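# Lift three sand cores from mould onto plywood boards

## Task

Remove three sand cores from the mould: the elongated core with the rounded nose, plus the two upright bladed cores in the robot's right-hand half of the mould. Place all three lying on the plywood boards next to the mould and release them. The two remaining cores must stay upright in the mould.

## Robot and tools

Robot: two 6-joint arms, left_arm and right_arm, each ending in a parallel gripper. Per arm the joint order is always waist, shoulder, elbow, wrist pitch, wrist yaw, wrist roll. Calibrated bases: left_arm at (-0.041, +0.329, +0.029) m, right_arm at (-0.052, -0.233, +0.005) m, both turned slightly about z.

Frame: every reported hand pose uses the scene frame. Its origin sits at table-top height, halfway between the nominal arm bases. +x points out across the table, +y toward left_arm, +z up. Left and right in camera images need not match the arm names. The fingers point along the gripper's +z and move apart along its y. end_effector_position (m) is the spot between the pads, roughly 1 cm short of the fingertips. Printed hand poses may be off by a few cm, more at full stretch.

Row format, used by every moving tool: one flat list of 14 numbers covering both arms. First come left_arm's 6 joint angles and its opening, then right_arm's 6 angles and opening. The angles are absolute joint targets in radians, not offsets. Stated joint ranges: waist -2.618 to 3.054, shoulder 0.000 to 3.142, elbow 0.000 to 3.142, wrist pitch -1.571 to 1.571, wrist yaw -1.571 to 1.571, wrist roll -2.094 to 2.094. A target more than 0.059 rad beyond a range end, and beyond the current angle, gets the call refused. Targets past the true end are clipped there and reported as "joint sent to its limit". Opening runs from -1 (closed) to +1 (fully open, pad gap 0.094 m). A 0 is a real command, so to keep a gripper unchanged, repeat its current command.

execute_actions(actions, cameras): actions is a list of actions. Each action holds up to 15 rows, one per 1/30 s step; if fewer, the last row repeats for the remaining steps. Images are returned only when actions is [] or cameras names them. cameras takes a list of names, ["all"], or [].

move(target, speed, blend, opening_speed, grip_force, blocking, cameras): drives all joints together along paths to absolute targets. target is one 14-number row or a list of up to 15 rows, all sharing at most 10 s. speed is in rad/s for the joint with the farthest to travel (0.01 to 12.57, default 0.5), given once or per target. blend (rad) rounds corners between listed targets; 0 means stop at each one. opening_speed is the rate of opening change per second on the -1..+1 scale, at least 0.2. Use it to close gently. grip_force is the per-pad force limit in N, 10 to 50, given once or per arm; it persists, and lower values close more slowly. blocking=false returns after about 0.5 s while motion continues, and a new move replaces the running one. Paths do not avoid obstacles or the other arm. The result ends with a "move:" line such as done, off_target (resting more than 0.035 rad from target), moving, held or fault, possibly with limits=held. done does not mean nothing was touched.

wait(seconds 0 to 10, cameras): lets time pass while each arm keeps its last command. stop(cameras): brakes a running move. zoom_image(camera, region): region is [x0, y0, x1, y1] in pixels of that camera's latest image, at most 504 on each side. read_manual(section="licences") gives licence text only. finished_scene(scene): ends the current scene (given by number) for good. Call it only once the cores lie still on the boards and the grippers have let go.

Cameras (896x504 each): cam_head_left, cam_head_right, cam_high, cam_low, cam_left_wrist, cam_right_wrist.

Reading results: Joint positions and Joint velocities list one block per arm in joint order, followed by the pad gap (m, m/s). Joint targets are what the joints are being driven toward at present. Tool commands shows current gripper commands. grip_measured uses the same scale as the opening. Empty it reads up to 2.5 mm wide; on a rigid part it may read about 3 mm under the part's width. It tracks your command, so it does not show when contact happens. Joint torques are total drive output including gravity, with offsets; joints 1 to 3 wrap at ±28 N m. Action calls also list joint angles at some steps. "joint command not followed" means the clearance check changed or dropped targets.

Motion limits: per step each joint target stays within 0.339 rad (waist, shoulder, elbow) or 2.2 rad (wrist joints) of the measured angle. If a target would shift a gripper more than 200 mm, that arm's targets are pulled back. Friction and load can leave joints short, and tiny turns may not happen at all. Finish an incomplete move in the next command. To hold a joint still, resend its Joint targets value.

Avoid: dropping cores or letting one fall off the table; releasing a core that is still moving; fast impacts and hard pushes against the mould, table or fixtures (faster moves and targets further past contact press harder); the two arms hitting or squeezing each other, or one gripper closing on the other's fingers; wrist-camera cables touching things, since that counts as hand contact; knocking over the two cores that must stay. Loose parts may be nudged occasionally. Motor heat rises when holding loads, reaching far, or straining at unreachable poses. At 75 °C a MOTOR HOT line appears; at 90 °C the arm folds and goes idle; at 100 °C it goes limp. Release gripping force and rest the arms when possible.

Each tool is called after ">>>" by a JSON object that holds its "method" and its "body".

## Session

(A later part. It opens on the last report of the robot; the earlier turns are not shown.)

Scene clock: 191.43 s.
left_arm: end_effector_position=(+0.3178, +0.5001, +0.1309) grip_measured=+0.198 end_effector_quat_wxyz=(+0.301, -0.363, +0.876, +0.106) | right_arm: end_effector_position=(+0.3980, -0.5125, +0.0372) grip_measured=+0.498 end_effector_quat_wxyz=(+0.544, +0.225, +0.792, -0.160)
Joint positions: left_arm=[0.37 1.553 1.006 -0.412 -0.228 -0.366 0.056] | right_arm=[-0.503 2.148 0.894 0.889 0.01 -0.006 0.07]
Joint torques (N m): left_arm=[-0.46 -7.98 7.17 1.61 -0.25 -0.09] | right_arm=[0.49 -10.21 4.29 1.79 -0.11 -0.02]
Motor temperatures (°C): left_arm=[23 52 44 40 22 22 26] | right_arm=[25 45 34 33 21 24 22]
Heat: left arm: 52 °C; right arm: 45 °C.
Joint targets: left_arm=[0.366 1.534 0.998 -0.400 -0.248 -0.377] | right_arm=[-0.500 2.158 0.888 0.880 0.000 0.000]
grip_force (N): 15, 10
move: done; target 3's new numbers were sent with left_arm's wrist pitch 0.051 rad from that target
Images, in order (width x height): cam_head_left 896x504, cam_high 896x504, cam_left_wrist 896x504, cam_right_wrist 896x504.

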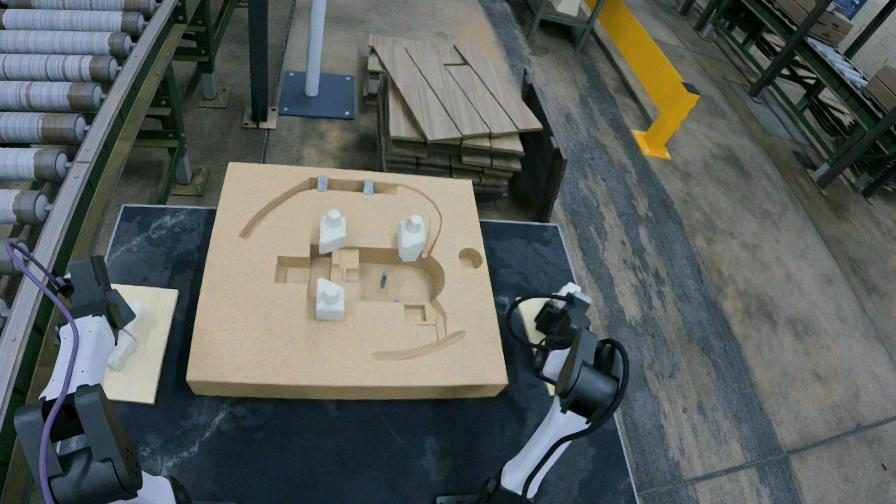

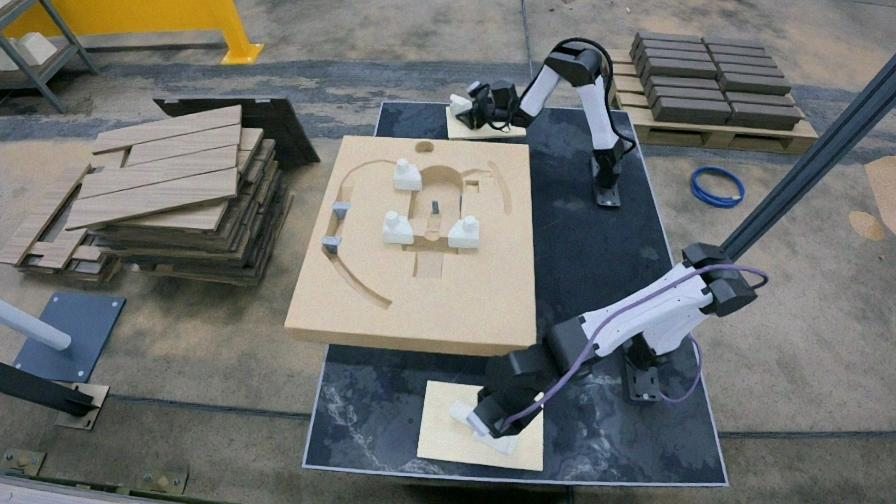

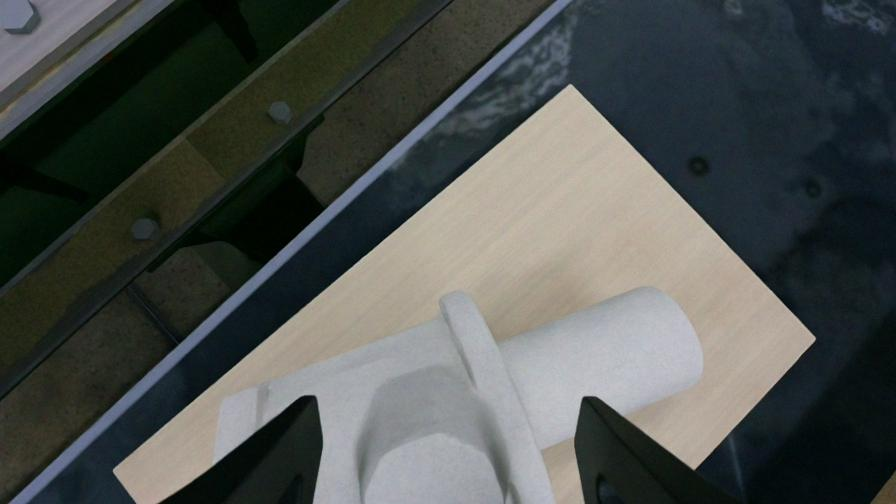

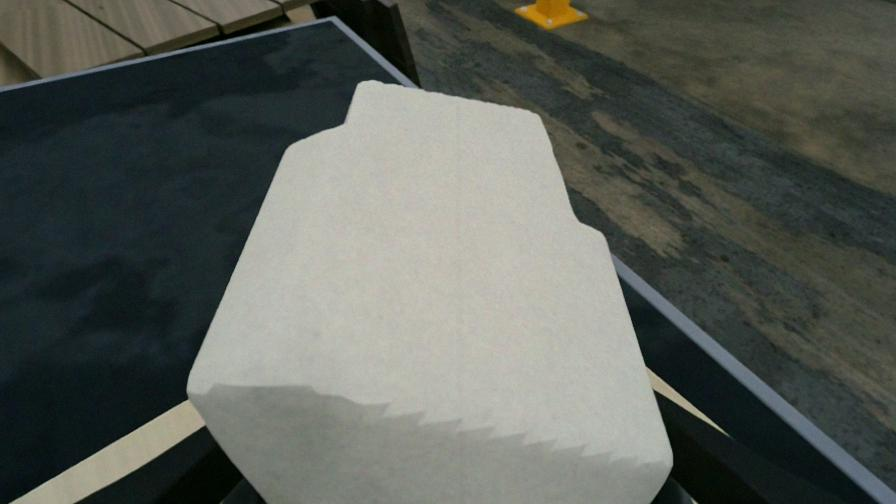

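>>> {"method": "move", "body": {"target": [[0.366, 1.36, 1.17, -0.80, -0.248, -0.377, 0.2, -0.500, 1.90, 0.890, 0.62, 0.0, 0.0, 0.5],[0.25, 0.9, 0.9, -0.35, -0.1, -0.15, 0.2, -0.20, 1.6, 1.5, -0.5, -0.1, -0.1, 0.5],[0.10, 0.5, 0.5, 0.10, 0.0, 0.0, 0.2, 0.118, 2.044, 1.898, -0.60, -0.274, -0.263, 0.5]], "speed": [0.35,0.7,0.6], "blend": [0.05,0.1,0], "grip_force": 50, "cameras": ["cam_right_wrist", "cam_head_left", "cam_head_right"]}}

Scene clock: 209.73 s.
left_arm: end_effector_position=(+0.2375, +0.3535, +0.3590) grip_measured=+0.198 end_effector_quat_wxyz=(+0.742, -0.037, +0.669, +0.029) | right_arm: end_effector_position=(+0.5088, -0.1472, +0.2075) grip_measured=+0.498 end_effector_quat_wxyz=(+0.401, -0.197, +0.891, +0.084)
Joint positions: left_arm=[0.105 0.505 0.52 0.088 -0.013 -0.014 0.056] | right_arm=[0.123 2.033 1.869 -0.593 -0.26 -0.249 0.07]
Joint torques (N m): left_arm=[-0.54 0.16 6.8 2.25 0.21 0.14] | right_arm=[-0.16 -11.81 8.88 1.53 -0.27 -0.24]
Heat: left arm: 49 °C; right arm: 45 °C.
Joint targets: left_arm=[0.100 0.500 0.500 0.100 0.000 0.000] | right_arm=[0.118 2.044 1.898 -0.600 -0.274 -0.263]
move: done
Images, in order (width x height): cam_head_left 896x504, cam_head_right 896x504, cam_right_wrist 896x504.

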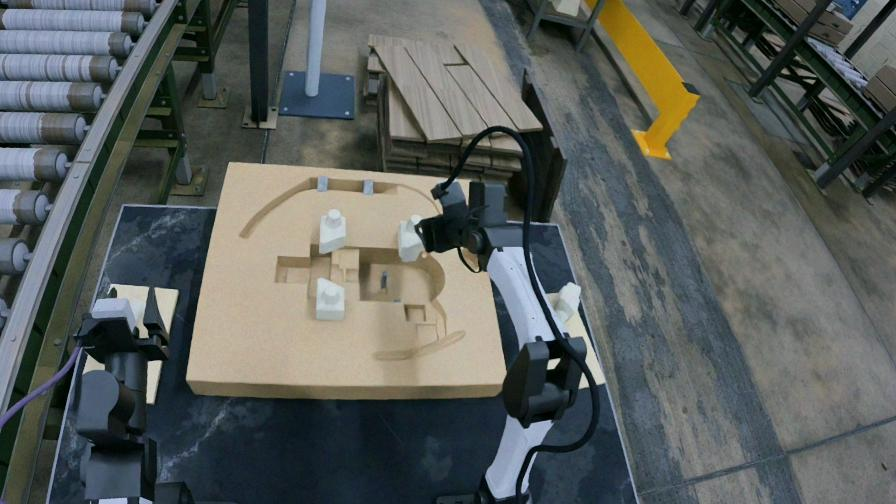

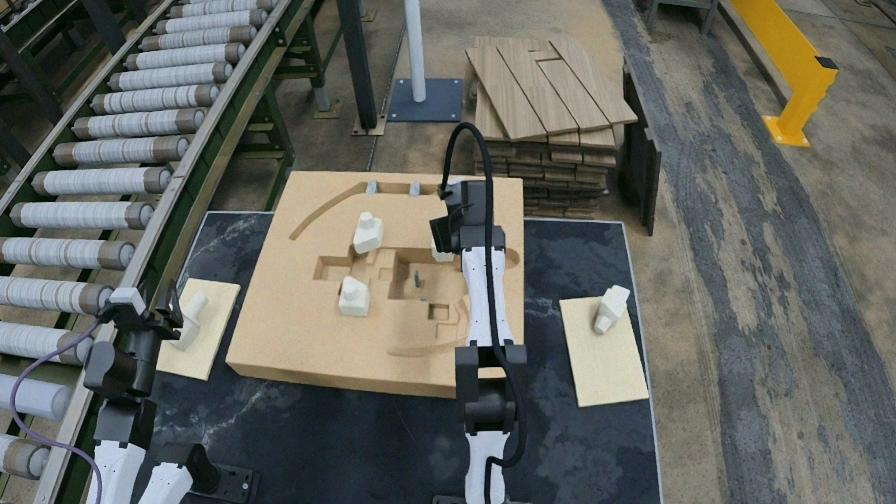

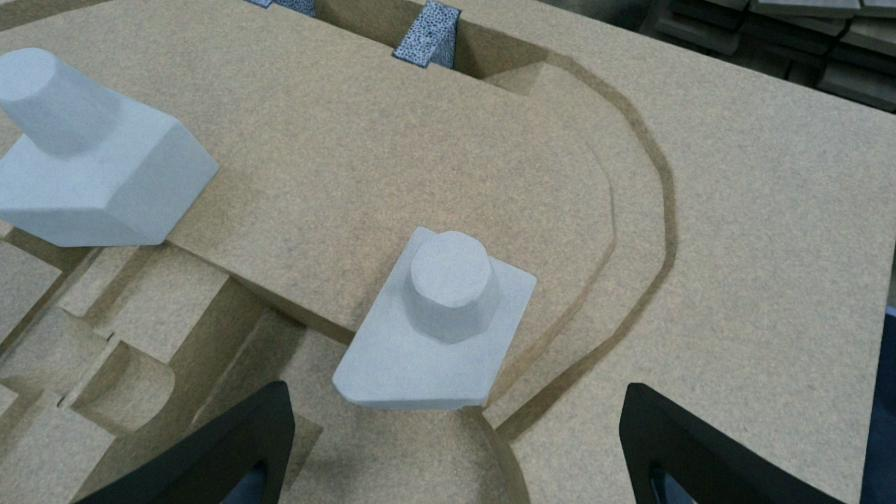

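>>> {"method": "move", "body": {"target": [[0.10, 0.5, 0.5, 0.10, 0.0, 0.0, 0.2, 0.161, 2.264, 2.052, -0.540, -0.221, -0.211, 0.5],[0.10, 0.5, 0.5, 0.10, 0.0, 0.0, 0.2, 0.161, 2.264, 2.052, -0.540, -0.221, -0.211, -0.6]], "speed": 0.25, "opening_speed": 0.6, "grip_force": [50, 35], "cameras": ["cam_right_wrist", "cam_low"]}}

Scene clock: 230.33 s.
left_arm: end_effector_position=(+0.2375, +0.3535, +0.3591) grip_measured=+0.198 end_effector_quat_wxyz=(+0.742, -0.037, +0.669, +0.029) | right_arm: end_effector_position=(+0.5499, -0.1294, +0.1536) grip_measured=-0.274 end_effector_quat_wxyz=(+0.383, -0.194, +0.899, +0.083)
Joint positions: left_arm=[0.105 0.505 0.52 0.089 -0.013 -0.014 0.056] | right_arm=[0.157 2.249 2.02 -0.561 -0.227 -0.224 0.034]
Joint torques (N m): left_arm=[-0.53 0.18 6.78 2.2 0.21 0.16] | right_arm=[0.61 -13.29 9.2 1.75 -0.02 0.04]
Motor temperatures (°C): left_arm=[23 43 43 42 22 22 25] | right_arm=[25 47 38 35 21 24 22]
Heat: left arm: 43 °C; right arm: 47 °C.
Joint targets: left_arm=[0.100 0.500 0.500 0.100 0.000 0.000] | right_arm=[0.161 2.264 2.052 -0.540 -0.221 -0.211]
grip_force (N): 50, 35
move: done
Images, in order (width x height): cam_low 896x504, cam_right_wrist 896x504.

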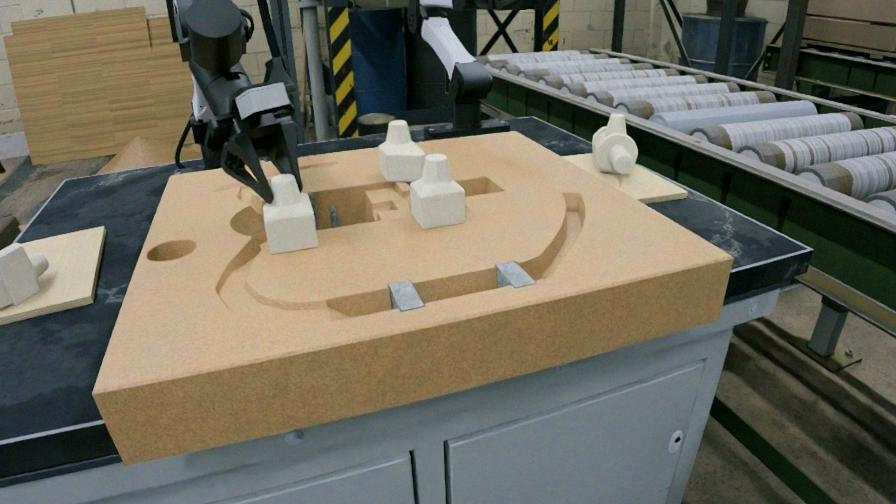

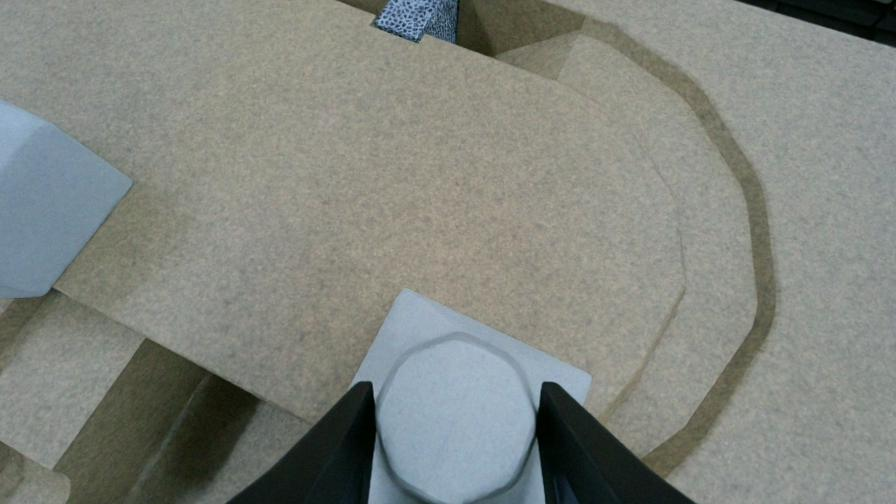

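>>> {"method": "move", "body": {"target": [[0.10, 0.5, 0.5, 0.10, 0.0, 0.0, 0.2, 0.161, 2.267, 2.122, -0.597, -0.221, -0.211, -0.6],[0.10, 0.5, 0.5, 0.10, 0.0, 0.0, 0.2, 0.161, 2.279, 2.222, -0.675, -0.221, -0.211, -0.6],[0.10, 0.5, 0.5, 0.10, 0.0, 0.0, 0.2, 0.161, 2.310, 2.45, -0.82, -0.221, -0.211, -0.6],[0.10, 0.5, 0.5, 0.10, 0.0, 0.0, 0.2, 0.161, 2.26, 2.46, -0.81, -0.221, -0.211, -0.6],[0.10, 0.5, 0.5, 0.10, 0.0, 0.0, 0.2, 0.06, 1.62, 1.52, -0.60, -0.221, -0.211, -0.6]], "speed": [0.12,0.2,0.3,0.3,0.6], "blend": [0.02,0.03,0.03,0.03,0], "cameras": ["cam_right_wrist", "cam_low"]}}

Scene clock: 272.40 s.
left_arm: end_effector_position=(+0.2375, +0.3535, +0.3591) grip_measured=+0.198 end_effector_quat_wxyz=(+0.742, -0.037, +0.669, +0.029) | right_arm: end_effector_position=(+0.4101, -0.1889, +0.2224) grip_measured=-0.276 end_effector_quat_wxyz=(+0.368, -0.149, +0.915, +0.064)
Joint positions: left_arm=[0.105 0.505 0.52 0.089 -0.013 -0.014 0.056] | right_arm=[0.064 1.671 1.515 -0.674 -0.219 -0.223 0.034]
Joint torques (N m): left_arm=[-0.62 0.21 6.87 2.19 0.21 0.15] | right_arm=[-0.05 -14.2 7.15 2.18 -0.16 0.08]
Motor temperatures (°C): left_arm=[23 38 42 44 22 22 25] | right_arm=[25 51 40 40 21 24 23]
Heat: left arm: 44 °C; right arm: 51 °C.
Joint targets: left_arm=[0.100 0.500 0.500 0.100 0.000 0.000] | right_arm=[0.060 1.620 1.520 -0.600 -0.221 -0.211]
grip_force (N): 50, 35
move: off_target (right_arm); blend cut to 0.025 rad at target 3, 0.025 rad at target 4; right_arm: the wrist pitch is farthest, 0.074 rad from its target
Images, in order (width x height): cam_low 896x504, cam_right_wrist 896x504.

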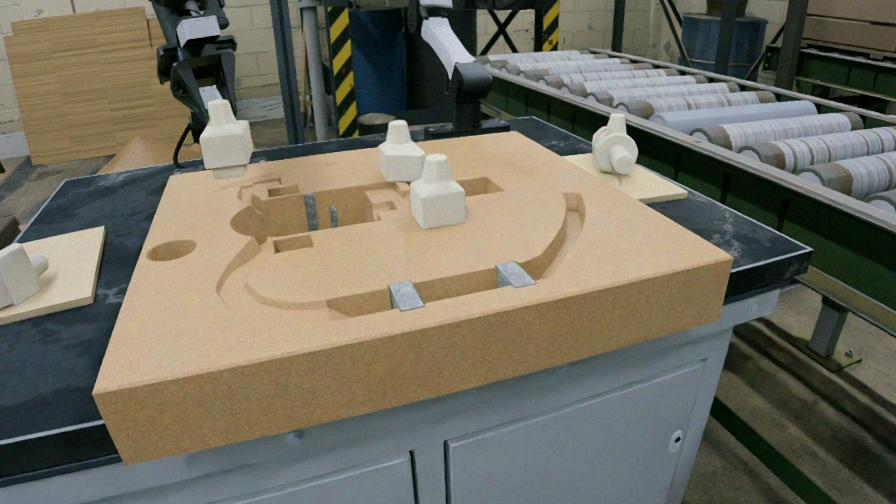

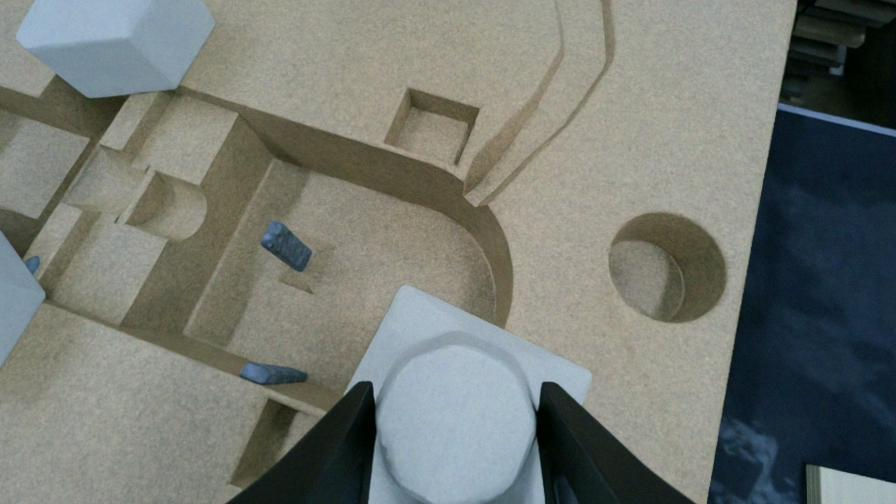

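>>> {"method": "move", "body": {"target": [[0.10, 0.5, 0.5, 0.10, 0.0, 0.0, 0.2, -0.670, 1.60, 1.49, -0.57, 0.0, 0.0, -0.6],[0.10, 0.5, 0.5, 0.10, 0.0, 0.0, 0.2, -0.670, 1.718, 0.626, 0.957, 0.0, 0.0, -0.6]], "speed": [0.6,0.7], "blend": [0.05,0], "grip_force": [50, 18], "cameras": ["cam_right_wrist", "cam_head_right"]}}

Scene clock: 281.40 s.
left_arm: end_effector_position=(+0.2375, +0.3535, +0.3591) grip_measured=+0.198 end_effector_quat_wxyz=(+0.742, -0.037, +0.669, +0.029) | right_arm: end_effector_position=(+0.2961, -0.5405, +0.1268) grip_measured=-0.269 end_effector_quat_wxyz=(+0.573, +0.274, +0.740, -0.221)
Joint positions: left_arm=[0.105 0.505 0.52 0.089 -0.013 -0.014 0.056] | right_arm=[-0.675 1.721 0.618 0.853 -0.003 -0.014 0.034]
Joint velocities: left_arm=[within noise] | right_arm=[-0.002 0.007 -0.022 0.022 -0.022 -0.154 0.001]
Joint torques (N m): left_arm=[-0.54 0.23 6.79 2.21 0.22 0.15] | right_arm=[0.72 -8.43 6.04 2.85 0.01 0.07]
Heat: left arm: 45 °C; right arm: 51 °C.
Joint targets: left_arm=[0.100 0.500 0.500 0.100 0.000 0.000] | right_arm=[-0.670 1.718 0.626 0.957 0.000 0.000]
grip_force (N): 50, 18
move: off_target (right_arm); right_arm: the wrist pitch is farthest, 0.104 rad from its target
Images, in order (width x height): cam_head_right 896x504, cam_right_wrist 896x504.

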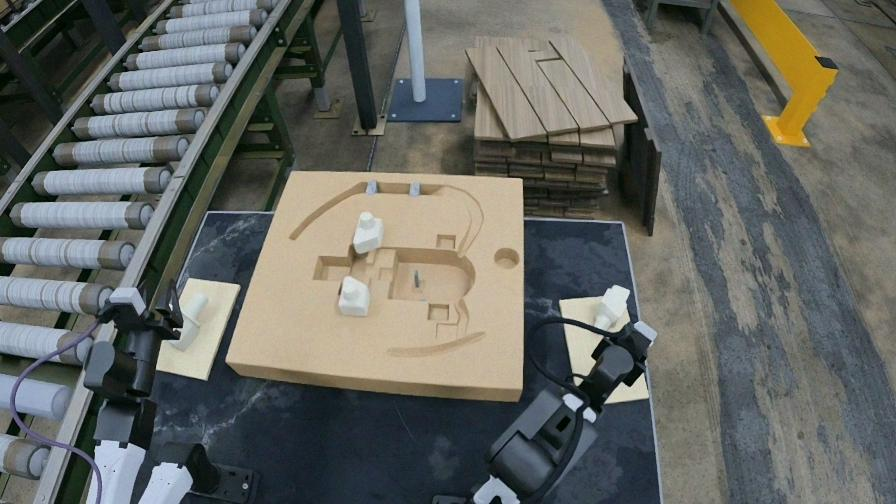

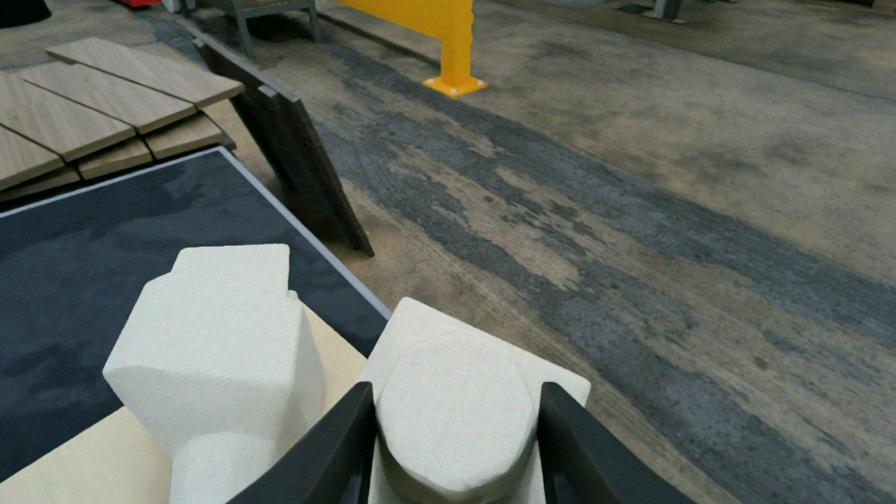

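>>> {"method": "move", "body": {"target": [[0.10, 0.5, 0.5, 0.10, 0.0, 0.0, 0.2, -0.670, 1.795, 0.610, 1.05, 0.0, 0.0, -0.6],[0.10, 0.5, 0.5, 0.10, 0.0, 0.0, 0.2, -0.670, 1.768, 0.506, 1.135, 0.0, 0.0, -0.6]], "speed": [0.2,0.12], "blend": [0.02,0], "grip_force": [50, 12], "cameras": ["cam_right_wrist"]}}

Scene clock: 287.47 s.
left_arm: end_effector_position=(+0.2375, +0.3535, +0.3591) grip_measured=+0.198 end_effector_quat_wxyz=(+0.742, -0.037, +0.669, +0.029) | right_arm: end_effector_position=(+0.2852, -0.5309, +0.1157) grip_measured=-0.261 end_effector_quat_wxyz=(+0.599, +0.266, +0.719, -0.231)
Joint positions: left_arm=[0.105 0.505 0.52 0.089 -0.013 -0.014 0.056] | right_arm=[-0.675 1.787 0.511 1.099 -0.003 -0.014 0.035]
Joint torques (N m): left_arm=[-0.61 0.16 6.83 2.21 0.2 0.16] | right_arm=[0.59 -9.73 4.21 2.28 0.02 0.05]
Motor temperatures (°C): left_arm=[23 37 42 45 22 22 25] | right_arm=[25 50 39 45 21 24 22]
Heat: left arm: 45 °C; right arm: 50 °C.
Joint targets: left_arm=[0.100 0.500 0.500 0.100 0.000 0.000] | right_arm=[-0.670 1.768 0.506 1.135 0.000 0.000]
grip_force (N): 50, 12
move: off_target (right_arm); right_arm: the wrist pitch is farthest, 0.036 rad from its target
Images, in order (width x height): cam_right_wrist 896x504.

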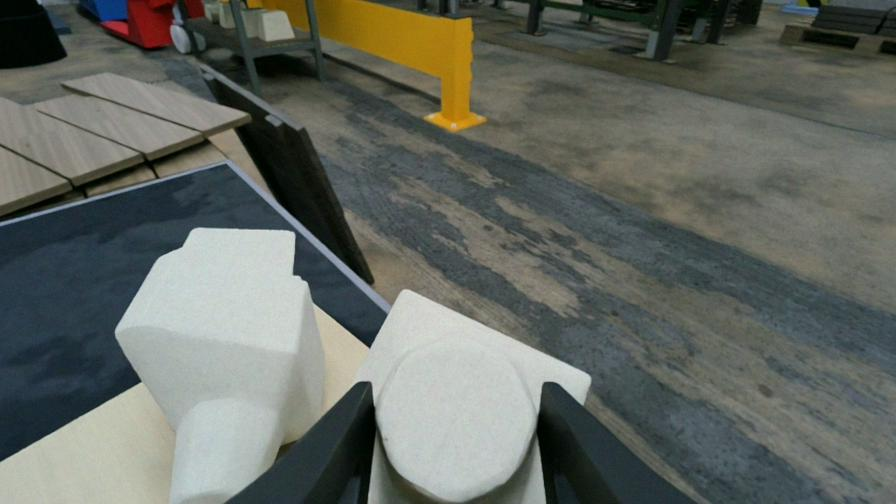

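>>> {"method": "move", "body": {"target": [[0.10, 0.5, 0.5, 0.10, 0.0, 0.0, 0.2, -0.670, 1.757, 0.412, 1.175, 0.0, 0.0, -0.6],[0.10, 0.5, 0.5, 0.10, 0.0, 0.0, 0.2, -0.670, 1.775, 0.348, 1.215, 0.0, 0.0, -0.6]], "speed": 0.12, "blend": [0.02,0], "grip_force": [50, 12], "cameras": ["cam_right_wrist"]}}

Scene clock: 297.47 s.
left_arm: end_effector_position=(+0.2375, +0.3535, +0.3591) grip_measured=+0.198 end_effector_quat_wxyz=(+0.742, -0.037, +0.669, +0.029) | right_arm: end_effector_position=(+0.2584, -0.5072, +0.0991) grip_measured=-0.261 end_effector_quat_wxyz=(+0.598, +0.266, +0.720, -0.230)
Joint positions: left_arm=[0.105 0.505 0.52 0.089 -0.013 -0.014 0.056] | right_arm=[-0.675 1.777 0.355 1.242 -0.003 -0.014 0.035]
Joint torques (N m): left_arm=[-0.58 0.16 6.78 2.2 0.2 0.16] | right_arm=[0.87 -7.16 3.44 1.65 0.01 0.09]
Heat: left arm: 45 °C; right arm: 50 °C.
Joint targets: left_arm=[0.100 0.500 0.500 0.100 0.000 0.000] | right_arm=[-0.670 1.775 0.348 1.215 0.000 0.000]
grip_force (N): 50, 12
move: done
Images, in order (width x height): cam_right_wrist 896x504.

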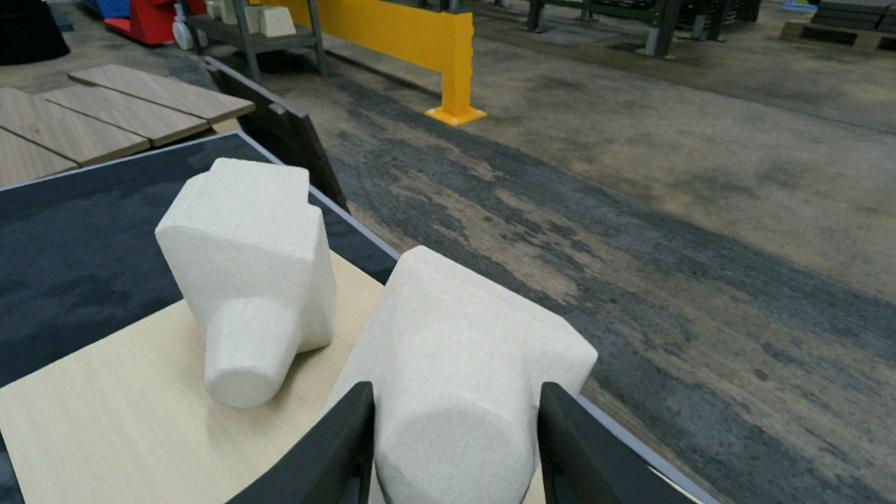

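>>> {"method": "move", "body": {"target": [[0.10, 0.5, 0.5, 0.10, 0.0, 0.0, 0.2, -0.670, 1.81, 0.320, 1.245, 0.0, 0.0, -0.6],[0.10, 0.5, 0.5, 0.10, 0.0, 0.0, 0.2, -0.670, 1.845, 0.300, 1.275, 0.0, 0.0, -0.6]], "speed": 0.1, "blend": [0.02,0], "grip_force": [50, 12], "cameras": ["cam_right_wrist"]}}

Scene clock: 302.50 s.
left_arm: end_effector_position=(+0.2375, +0.3535, +0.3591) grip_measured=+0.198 end_effector_quat_wxyz=(+0.742, -0.037, +0.669, +0.029) | right_arm: end_effector_position=(+0.2443, -0.4945, +0.0566) grip_measured=-0.261 end_effector_quat_wxyz=(+0.553, +0.279, +0.756, -0.213)
Joint positions: left_arm=[0.105 0.505 0.52 0.089 -0.013 -0.014 0.056] | right_arm=[-0.675 1.837 0.301 1.233 -0.003 -0.014 0.035]
Joint torques (N m): left_arm=[-0.58 0.21 6.84 2.21 0.19 0.13] | right_arm=[0.84 -5.94 3.41 2.3 0.04 0.13]
Heat: left arm: 46 °C; right arm: 49 °C.
Joint targets: left_arm=[0.100 0.500 0.500 0.100 0.000 0.000] | right_arm=[-0.670 1.845 0.300 1.275 0.000 0.000]
grip_force (N): 50, 12
move: off_target (right_arm); blend cut to 0.0175 rad at target 1; right_arm: the wrist pitch is farthest, 0.042 rad from its target
Images, in order (width x height): cam_right_wrist 896x504.

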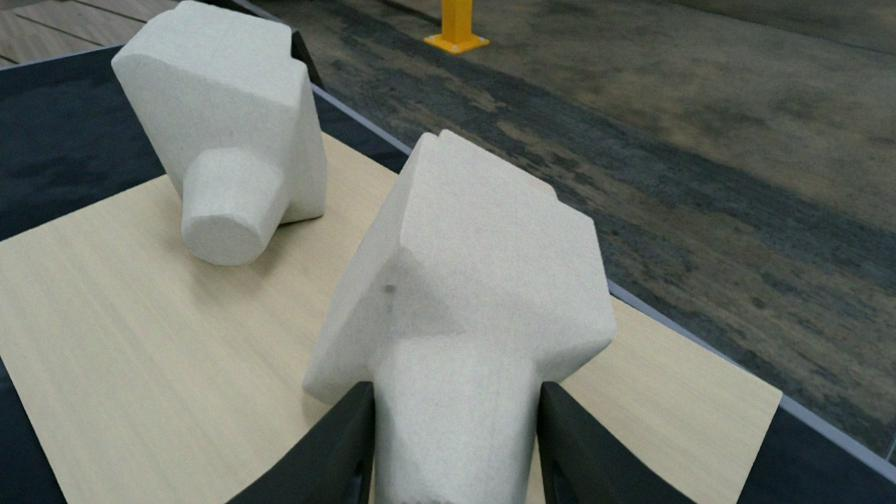

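>>> {"method": "move", "body": {"target": [0.10, 0.5, 0.5, 0.10, 0.0, 0.0, 0.2, -0.670, 1.855, 0.300, 1.21, 0.0, 0.0, -0.6], "speed": 0.1, "cameras": ["cam_right_wrist"]}}

Scene clock: 306.60 s.
left_arm: end_effector_position=(+0.2375, +0.3535, +0.3591) grip_measured=+0.198 end_effector_quat_wxyz=(+0.742, -0.037, +0.669, +0.029) | right_arm: end_effector_position=(+0.2442, -0.4944, +0.0561) grip_measured=-0.261 end_effector_quat_wxyz=(+0.552, +0.280, +0.756, -0.213)
Joint positions: left_arm=[0.105 0.505 0.52 0.089 -0.013 -0.014 0.056] | right_arm=[-0.675 1.838 0.301 1.233 -0.003 -0.014 0.035]
Joint torques (N m): left_arm=[-0.58 0.14 6.82 2.22 0.2 0.14] | right_arm=[0.73 -5 3.44 1.75 0.01 0.12]
Heat: left arm: 46 °C; right arm: 48 °C.
Joint targets: left_arm=[0.100 0.500 0.500 0.100 0.000 0.000] | right_arm=[-0.670 1.855 0.300 1.210 0.000 0.000]
grip_force (N): 50, 12
move: done
Images, in order (width x height): cam_right_wrist 896x504.

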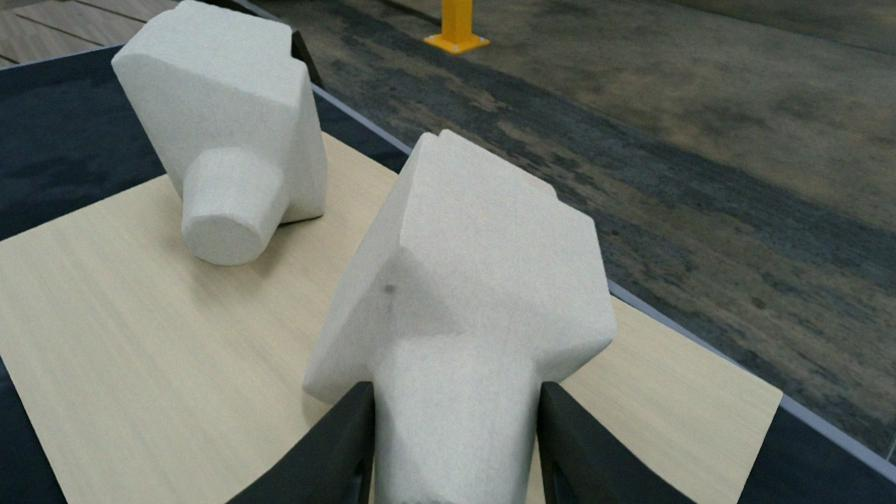

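>>> {"method": "move", "body": {"target": [[0.10, 0.5, 0.5, 0.10, 0.0, 0.0, 0.2, -0.670, 1.848, 0.300, 1.25, 0.0, 0.0, -0.6],[0.10, 0.5, 0.5, 0.10, 0.0, 0.0, 0.2, -0.670, 1.848, 0.300, 1.25, 0.0, 0.0, 0.2],[0.10, 0.5, 0.5, 0.10, 0.0, 0.0, 0.2, -0.670, 1.60, 0.38, 1.14, 0.0, 0.0, 0.2],[0.10, 0.5, 0.5, 0.10, 0.0, 0.0, 0.2, -0.60, 1.349, 1.1, -0.40, 0.0, 0.0, 0.2]], "speed": [0.1,0.1,0.3,0.8], "blend": [0,0,0.05,0], "opening_speed": 0.35, "cameras": ["cam_right_wrist", "cam_head_left", "cam_head_right", "cam_high", "cam_low"]}}

Scene clock: 320.37 s.
left_arm: end_effector_position=(+0.2375, +0.3535, +0.3592) grip_measured=+0.198 end_effector_quat_wxyz=(+0.742, -0.037, +0.668, +0.029) | right_arm: end_effector_position=(+0.2740, -0.4830, +0.2070) grip_measured=+0.198 end_effector_quat_wxyz=(+0.405, +0.284, +0.858, -0.139)
Joint positions: left_arm=[0.105 0.505 0.52 0.089 -0.013 -0.014 0.056] | right_arm=[-0.606 1.367 1.075 -0.394 -0.003 -0.014 0.056]
Joint torques (N m): left_arm=[-0.65 0.23 6.78 2.22 0.2 0.15] | right_arm=[0.85 -7.77 8.79 1.63 0.03 0.1]
Heat: left arm: 46 °C; right arm: 46 °C.
Joint targets: left_arm=[0.100 0.500 0.500 0.100 0.000 0.000] | right_arm=[-0.600 1.349 1.100 -0.400 0.000 0.000]
grip_force (N): 50, 12
move: done
Images, in order (width x height): cam_head_left 896x504, cam_head_right 896x504, cam_high 896x504, cam_low 896x504, cam_right_wrist 896x504.

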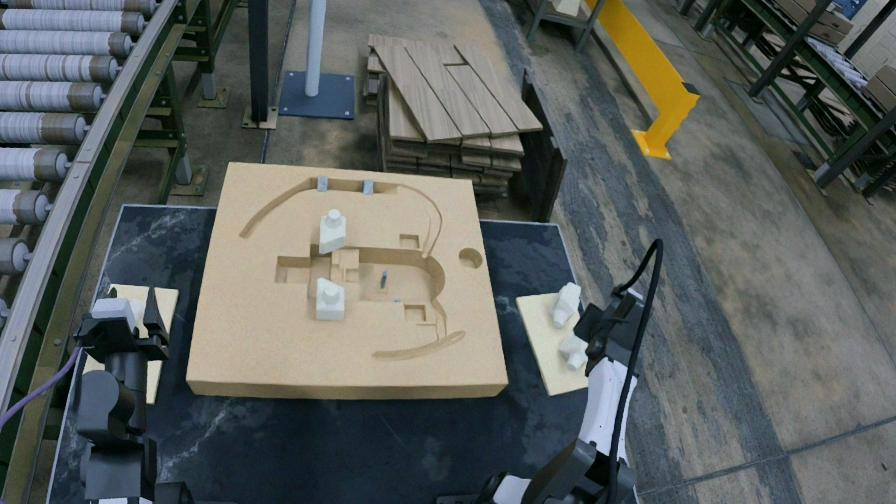

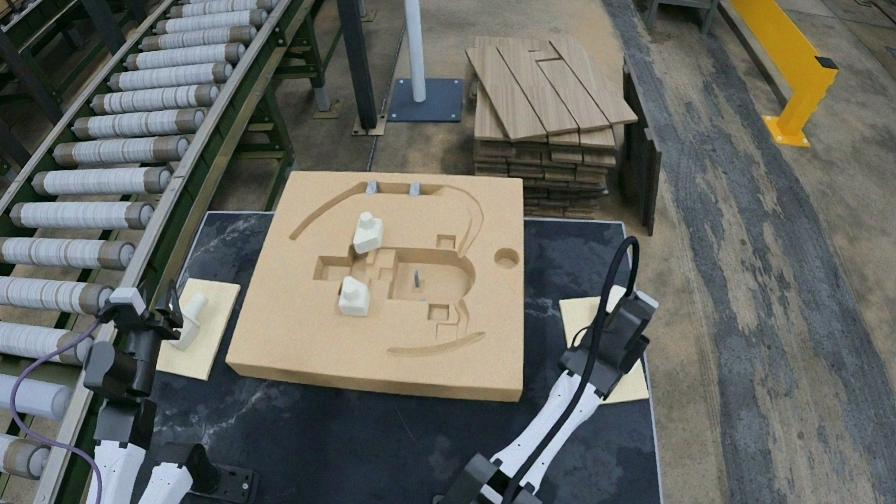

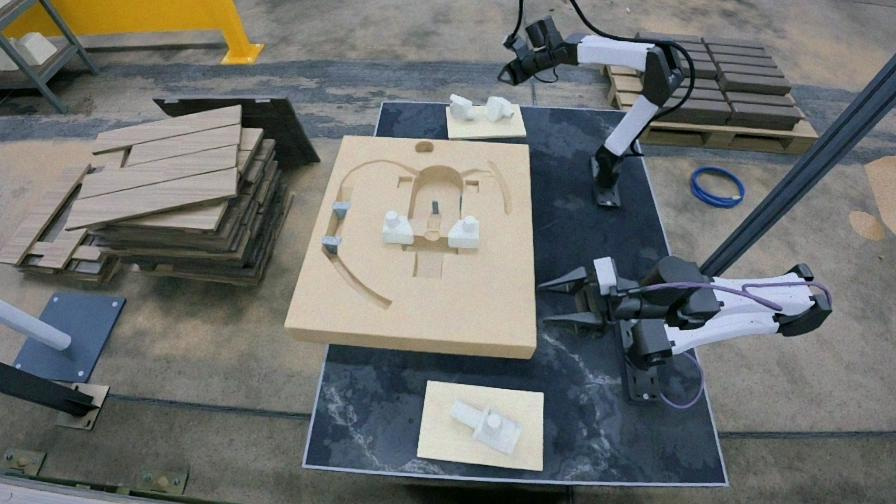

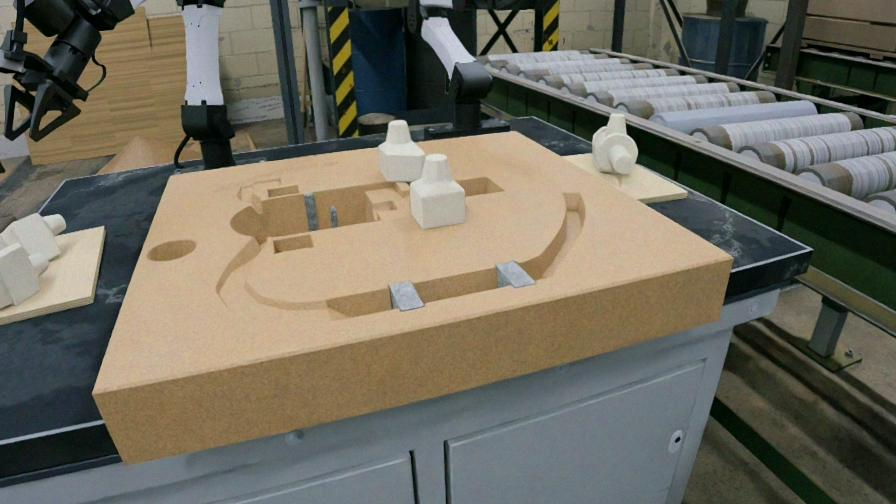

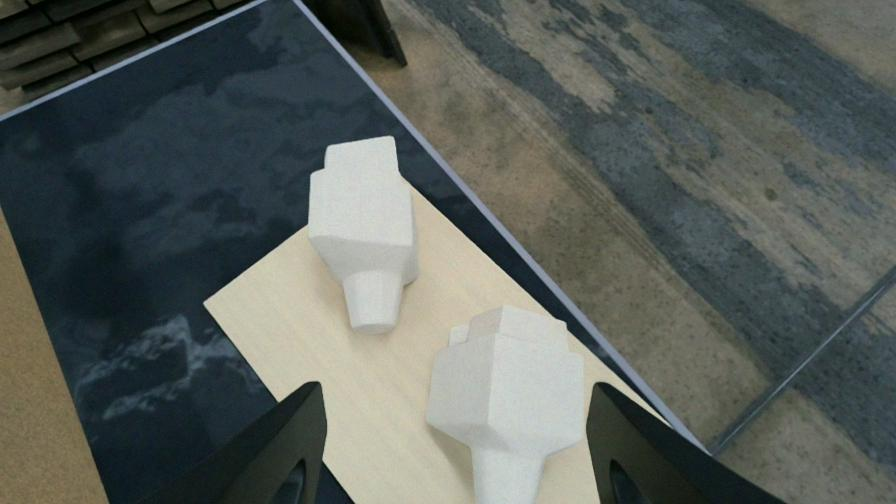

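All three cores are lying on the boards, both grippers are clear, and the other two cores still stand in the mould.

>>> {"method": "finished_scene", "body": {"scene": 2}}

The scene is finished: the task was done.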